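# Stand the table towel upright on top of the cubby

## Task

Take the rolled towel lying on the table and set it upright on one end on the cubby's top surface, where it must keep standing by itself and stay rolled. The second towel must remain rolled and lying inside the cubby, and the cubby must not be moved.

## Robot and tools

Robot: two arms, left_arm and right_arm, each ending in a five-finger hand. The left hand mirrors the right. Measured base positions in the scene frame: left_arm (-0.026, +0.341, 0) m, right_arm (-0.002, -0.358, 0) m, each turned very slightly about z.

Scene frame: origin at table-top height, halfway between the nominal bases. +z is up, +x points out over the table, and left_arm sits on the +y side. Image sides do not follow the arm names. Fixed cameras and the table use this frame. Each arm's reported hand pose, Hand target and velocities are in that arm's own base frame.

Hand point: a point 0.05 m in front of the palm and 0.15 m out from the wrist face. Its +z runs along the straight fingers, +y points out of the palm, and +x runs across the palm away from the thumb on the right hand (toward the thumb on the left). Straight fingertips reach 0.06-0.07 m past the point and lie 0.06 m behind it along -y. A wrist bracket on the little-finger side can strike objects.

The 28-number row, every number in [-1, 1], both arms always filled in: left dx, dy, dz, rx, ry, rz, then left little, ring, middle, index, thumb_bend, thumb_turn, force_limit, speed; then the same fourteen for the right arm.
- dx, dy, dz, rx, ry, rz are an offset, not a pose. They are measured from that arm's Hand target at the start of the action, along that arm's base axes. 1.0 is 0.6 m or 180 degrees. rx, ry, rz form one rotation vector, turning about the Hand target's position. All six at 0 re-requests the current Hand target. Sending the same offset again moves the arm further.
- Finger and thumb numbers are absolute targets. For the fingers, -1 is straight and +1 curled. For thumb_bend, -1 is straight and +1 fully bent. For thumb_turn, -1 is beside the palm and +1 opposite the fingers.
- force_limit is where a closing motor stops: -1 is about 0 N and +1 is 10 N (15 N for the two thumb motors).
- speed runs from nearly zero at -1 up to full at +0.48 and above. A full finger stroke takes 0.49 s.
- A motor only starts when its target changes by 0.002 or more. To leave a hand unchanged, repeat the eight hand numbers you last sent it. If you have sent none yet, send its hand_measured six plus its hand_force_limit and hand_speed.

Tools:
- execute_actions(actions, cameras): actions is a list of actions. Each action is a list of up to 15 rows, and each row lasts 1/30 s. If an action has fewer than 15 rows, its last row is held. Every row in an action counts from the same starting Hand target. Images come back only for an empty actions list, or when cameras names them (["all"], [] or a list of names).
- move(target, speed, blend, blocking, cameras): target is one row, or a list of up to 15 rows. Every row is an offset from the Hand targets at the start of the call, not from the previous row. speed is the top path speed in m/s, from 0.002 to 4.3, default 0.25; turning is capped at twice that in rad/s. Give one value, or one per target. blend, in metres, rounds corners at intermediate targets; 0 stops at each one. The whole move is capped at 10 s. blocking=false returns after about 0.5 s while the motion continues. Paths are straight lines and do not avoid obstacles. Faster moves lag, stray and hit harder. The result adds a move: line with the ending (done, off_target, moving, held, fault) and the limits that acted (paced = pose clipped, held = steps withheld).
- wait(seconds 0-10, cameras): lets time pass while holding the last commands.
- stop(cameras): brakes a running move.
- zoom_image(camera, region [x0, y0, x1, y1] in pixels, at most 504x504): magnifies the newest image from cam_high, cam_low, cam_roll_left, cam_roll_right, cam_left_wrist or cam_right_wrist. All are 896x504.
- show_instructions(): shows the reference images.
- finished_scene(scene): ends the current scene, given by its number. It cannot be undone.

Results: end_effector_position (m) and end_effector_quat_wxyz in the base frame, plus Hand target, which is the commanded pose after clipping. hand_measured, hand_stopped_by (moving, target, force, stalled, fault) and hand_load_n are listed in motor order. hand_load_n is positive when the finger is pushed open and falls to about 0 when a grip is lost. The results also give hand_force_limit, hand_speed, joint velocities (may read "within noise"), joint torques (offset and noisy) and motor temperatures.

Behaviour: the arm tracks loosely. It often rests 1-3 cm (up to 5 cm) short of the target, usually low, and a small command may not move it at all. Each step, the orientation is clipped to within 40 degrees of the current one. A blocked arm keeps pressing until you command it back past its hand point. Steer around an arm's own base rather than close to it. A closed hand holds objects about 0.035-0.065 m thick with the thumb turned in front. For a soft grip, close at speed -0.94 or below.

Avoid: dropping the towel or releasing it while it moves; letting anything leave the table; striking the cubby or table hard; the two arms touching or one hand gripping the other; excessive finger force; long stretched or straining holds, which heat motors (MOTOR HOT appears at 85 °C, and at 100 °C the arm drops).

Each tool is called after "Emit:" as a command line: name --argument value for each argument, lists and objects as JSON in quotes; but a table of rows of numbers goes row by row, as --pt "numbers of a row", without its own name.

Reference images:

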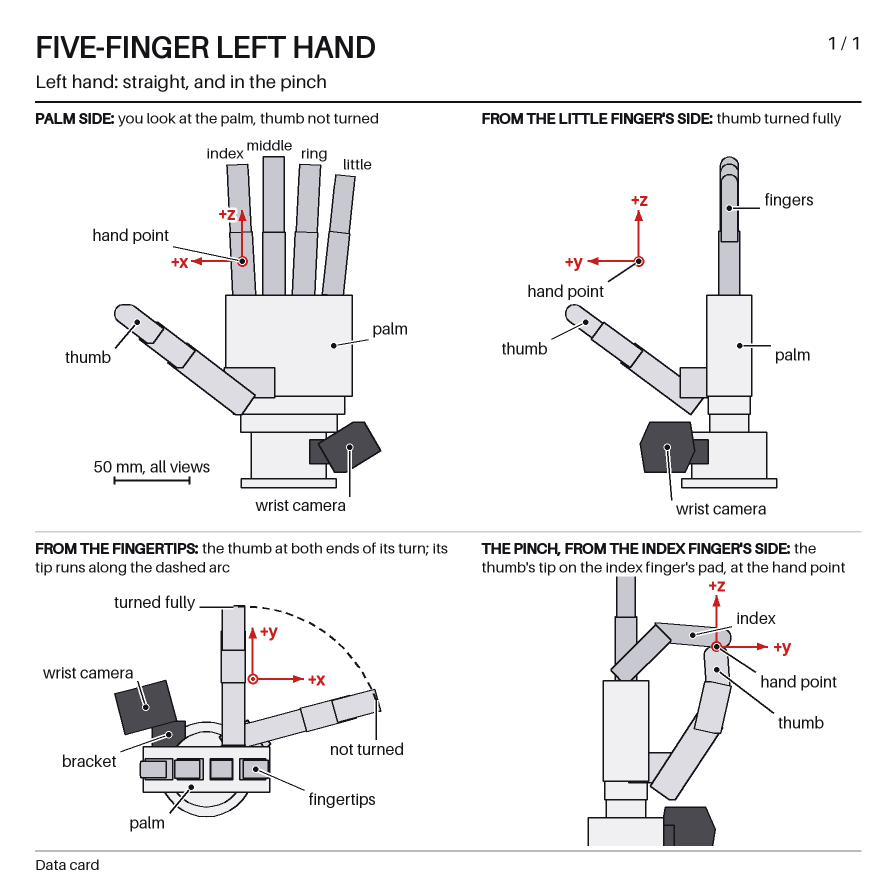

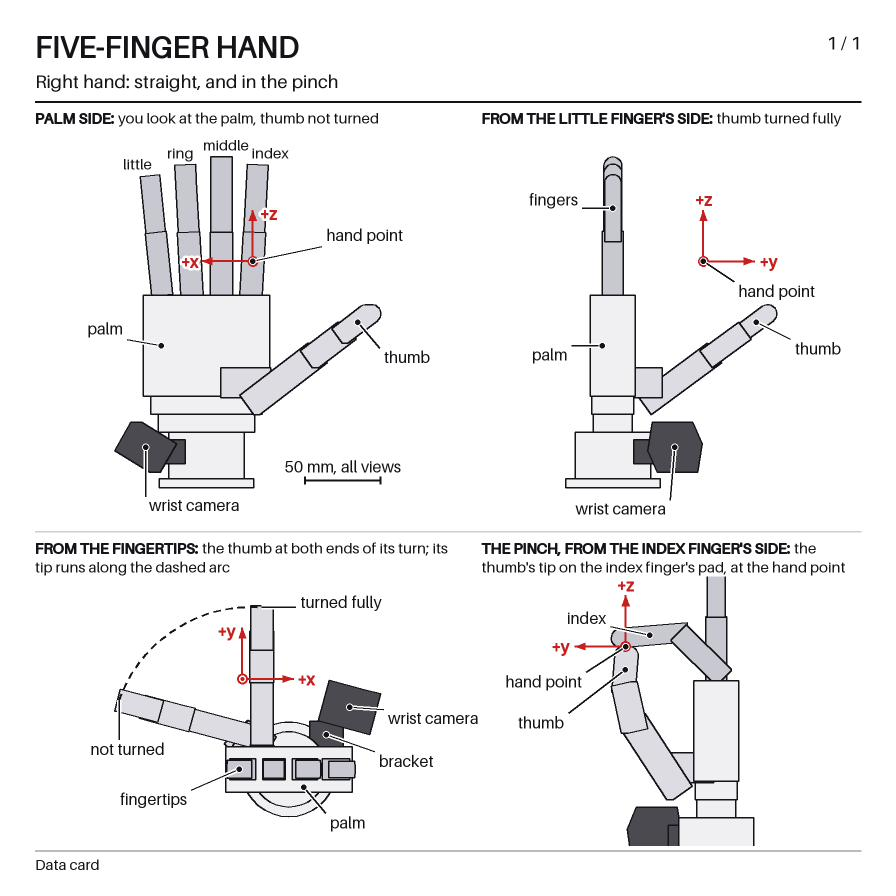

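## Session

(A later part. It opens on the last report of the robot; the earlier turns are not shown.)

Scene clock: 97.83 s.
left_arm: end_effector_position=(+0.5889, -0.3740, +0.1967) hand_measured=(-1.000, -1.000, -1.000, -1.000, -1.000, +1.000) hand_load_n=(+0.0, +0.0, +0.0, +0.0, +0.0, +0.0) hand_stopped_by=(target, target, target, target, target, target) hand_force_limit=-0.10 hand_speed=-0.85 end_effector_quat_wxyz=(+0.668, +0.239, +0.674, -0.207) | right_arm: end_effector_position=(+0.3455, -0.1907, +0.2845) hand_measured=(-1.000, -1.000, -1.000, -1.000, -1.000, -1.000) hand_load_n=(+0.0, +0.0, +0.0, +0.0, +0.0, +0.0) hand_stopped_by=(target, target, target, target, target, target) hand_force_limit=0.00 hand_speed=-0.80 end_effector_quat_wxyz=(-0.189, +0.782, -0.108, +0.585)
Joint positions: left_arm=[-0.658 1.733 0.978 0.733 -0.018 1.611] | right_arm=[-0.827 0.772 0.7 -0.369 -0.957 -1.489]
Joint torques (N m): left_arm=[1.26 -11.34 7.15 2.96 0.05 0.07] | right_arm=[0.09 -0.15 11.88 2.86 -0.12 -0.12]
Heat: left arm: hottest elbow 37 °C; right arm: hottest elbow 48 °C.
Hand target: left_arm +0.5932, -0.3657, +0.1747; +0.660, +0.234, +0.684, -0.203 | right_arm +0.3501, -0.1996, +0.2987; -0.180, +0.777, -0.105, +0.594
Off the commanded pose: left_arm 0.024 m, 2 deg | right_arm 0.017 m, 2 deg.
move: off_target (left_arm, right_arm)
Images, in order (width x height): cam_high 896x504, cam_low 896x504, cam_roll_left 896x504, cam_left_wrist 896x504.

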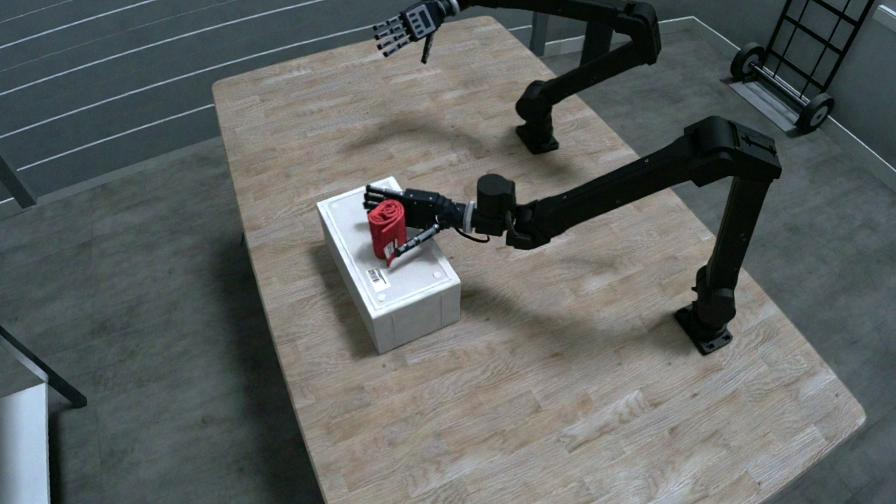

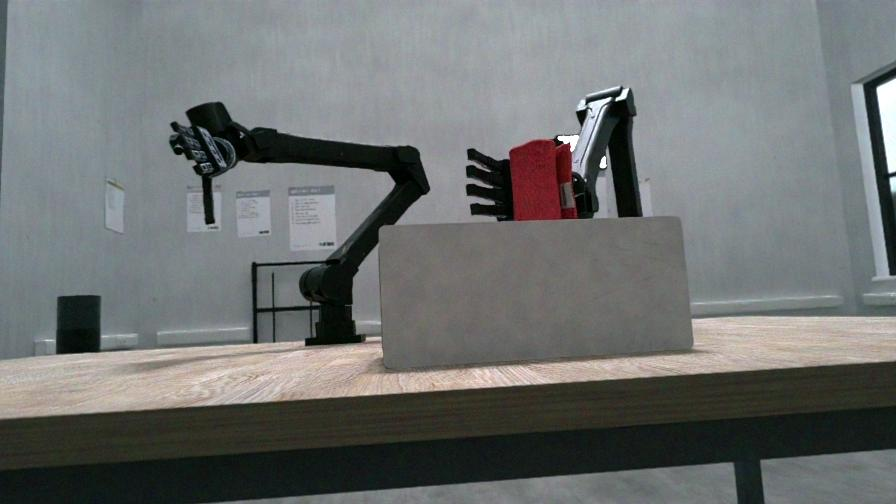

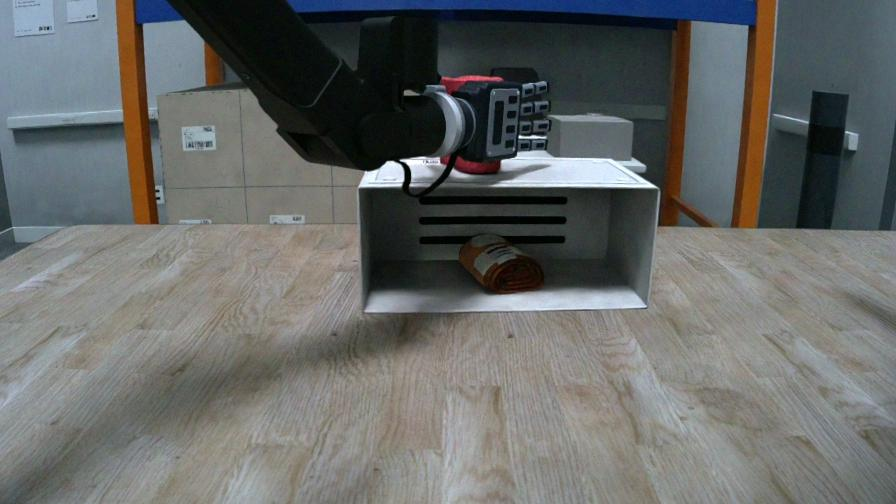

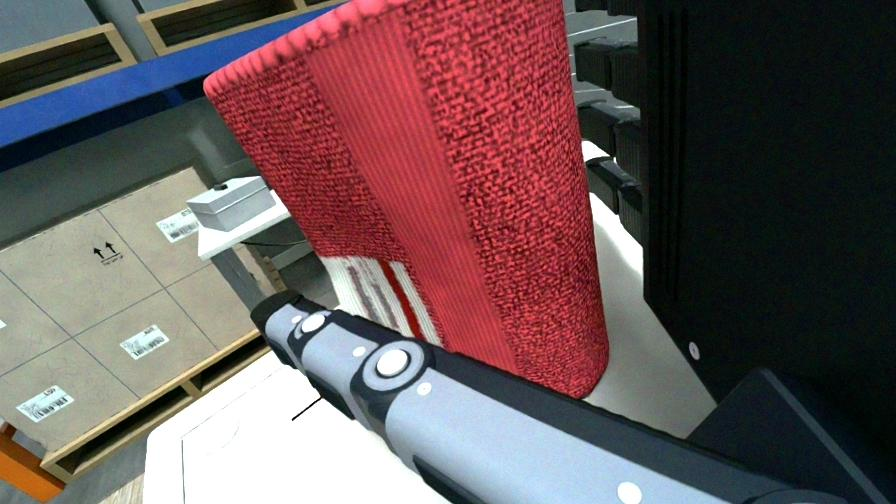

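Emit:
move --pt "-0.075 0.038 0.02 0 0 0 -1 -1 -1 -1 -1 1 -0.1 -0.85 0 0 0 0 0 0 -1 -1 -1 -1 -1 -1 0 -0.8" --pt "-0.208 0.138 0.06 0 0 0 -1 -1 -1 -1 -1 1 -0.1 -0.85 0 0 0 0 0 0 -1 -1 -1 -1 -1 -1 0 -0.8" --pt "-0.36 0.25 0.2 0 0 0 -1 -1 -1 -1 -1 1 -0.1 -0.85 0 0 0 0 0 0 -1 -1 -1 -1 -1 -1 0 -0.8" --cameras '["cam_low","cam_roll_left","cam_high","cam_left_wrist"]' --speed '[0.06,0.12,0.25]' --blend '[0.01,0.02,0]'

Emit:
zoom_image --camera "cam_high" --region '[310, 140, 510, 360]'

Emit:
zoom_image --camera "cam_roll_left" --region '[340, 20, 680, 320]'

Scene clock: 102.67 s.
left_arm: end_effector_position=(+0.3821, -0.2101, +0.2982) hand_measured=(-1.000, -1.000, -1.000, -1.000, -1.000, +1.000) hand_load_n=(+0.0, +0.0, +0.0, -0.5, +0.0, +0.5) hand_stopped_by=(target, target, target, target, target, target) hand_force_limit=-0.10 hand_speed=-0.85 end_effector_quat_wxyz=(+0.666, +0.232, +0.681, -0.196) | right_arm: end_effector_position=(+0.3455, -0.1907, +0.2845) hand_measured=(-1.000, -1.000, -1.000, -1.000, -1.000, -1.000) hand_load_n=(+0.0, +0.0, +0.0, +0.0, +0.0, +0.0) hand_stopped_by=(target, target, target, target, target, target) hand_force_limit=0.00 hand_speed=-0.80 end_effector_quat_wxyz=(-0.189, +0.782, -0.108, +0.585)
Joint positions: left_arm=[-0.666 0.78 0.491 0.253 -0.052 1.611] | right_arm=[-0.827 0.772 0.7 -0.369 -0.957 -1.489]
Joint torques (N m): left_arm=[-1.9 -2.14 9.85 1.92 -0.16 0.08] | right_arm=[0.09 -0.15 11.88 2.86 -0.13 -0.13]
Heat: left arm: hottest elbow 37 °C; right arm: hottest elbow 49 °C.
Hand target: left_arm +0.3772, -0.2157, +0.2947; +0.660, +0.234, +0.684, -0.203 | right_arm +0.3501, -0.1996, +0.2987; -0.180, +0.777, -0.105, +0.594
Off the commanded pose: left_arm 0.008 m, 1 deg | right_arm 0.017 m, 2 deg.
move: off_target (right_arm)
Images, in order (width x height): cam_high 896x504, cam_low 896x504, cam_roll_left 896x504, cam_left_wrist 896x504.

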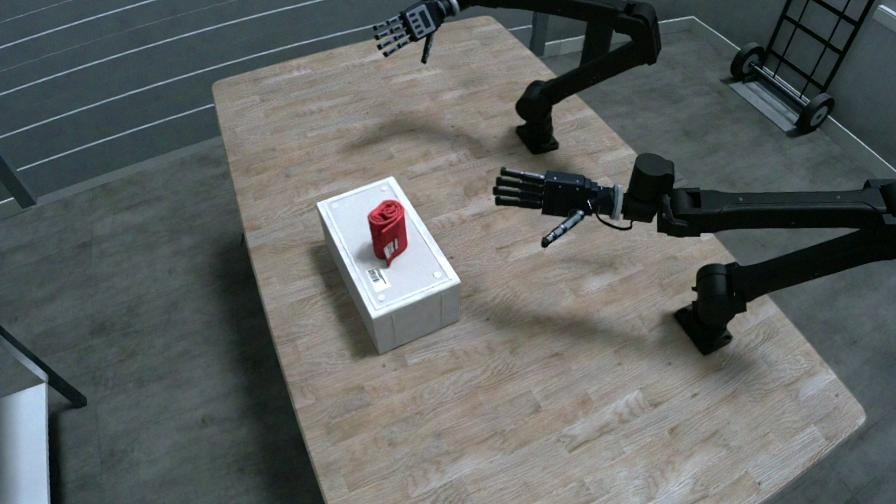

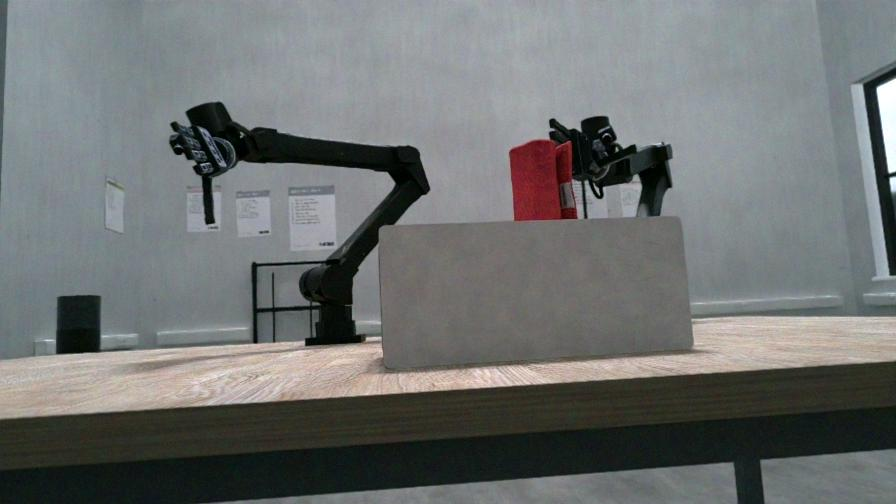

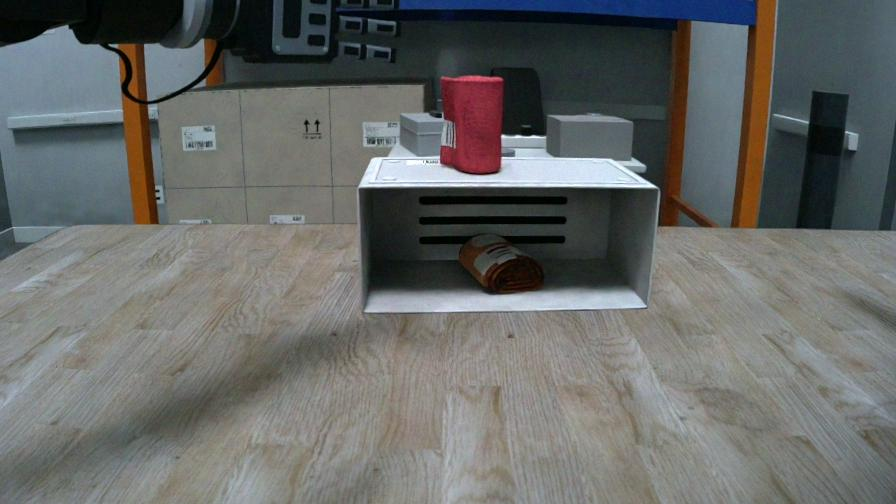

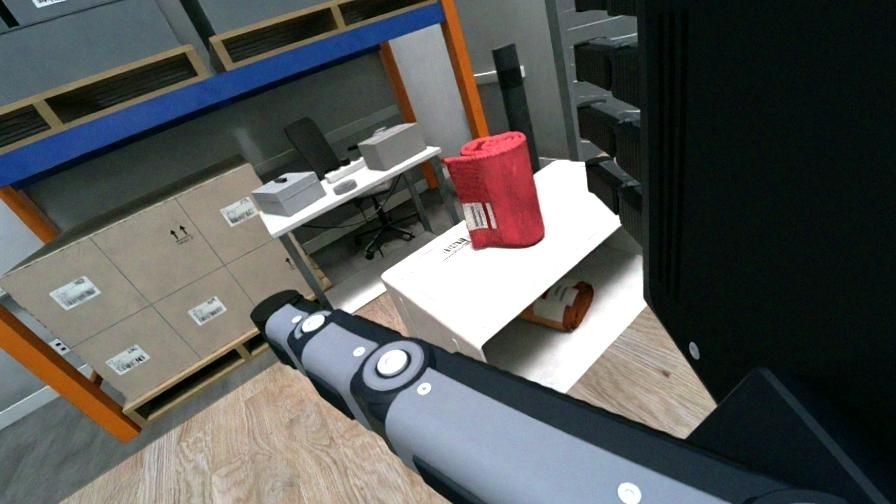

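Scaled by 2.291.

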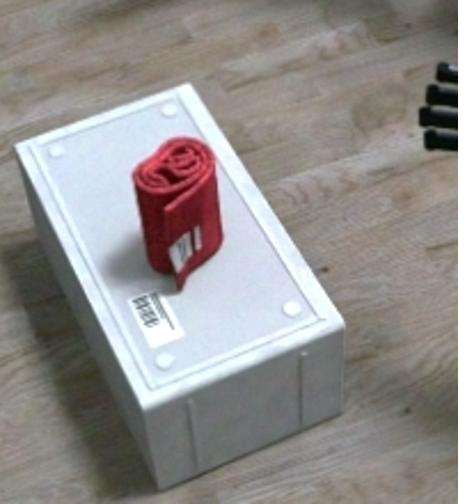

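Scaled by 1.482.

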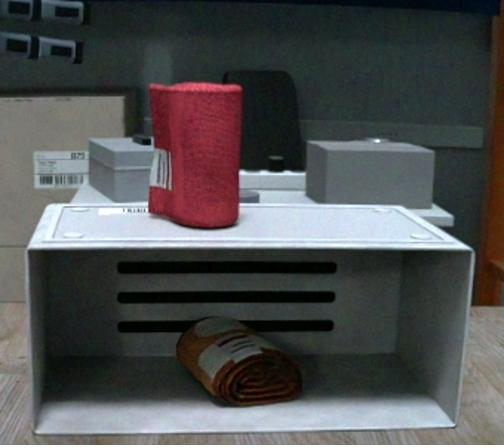

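Standing, rolled, cubby untouched. Finish scene 1.

Emit:
finished_scene --scene 1

The scene is finished: the task was done.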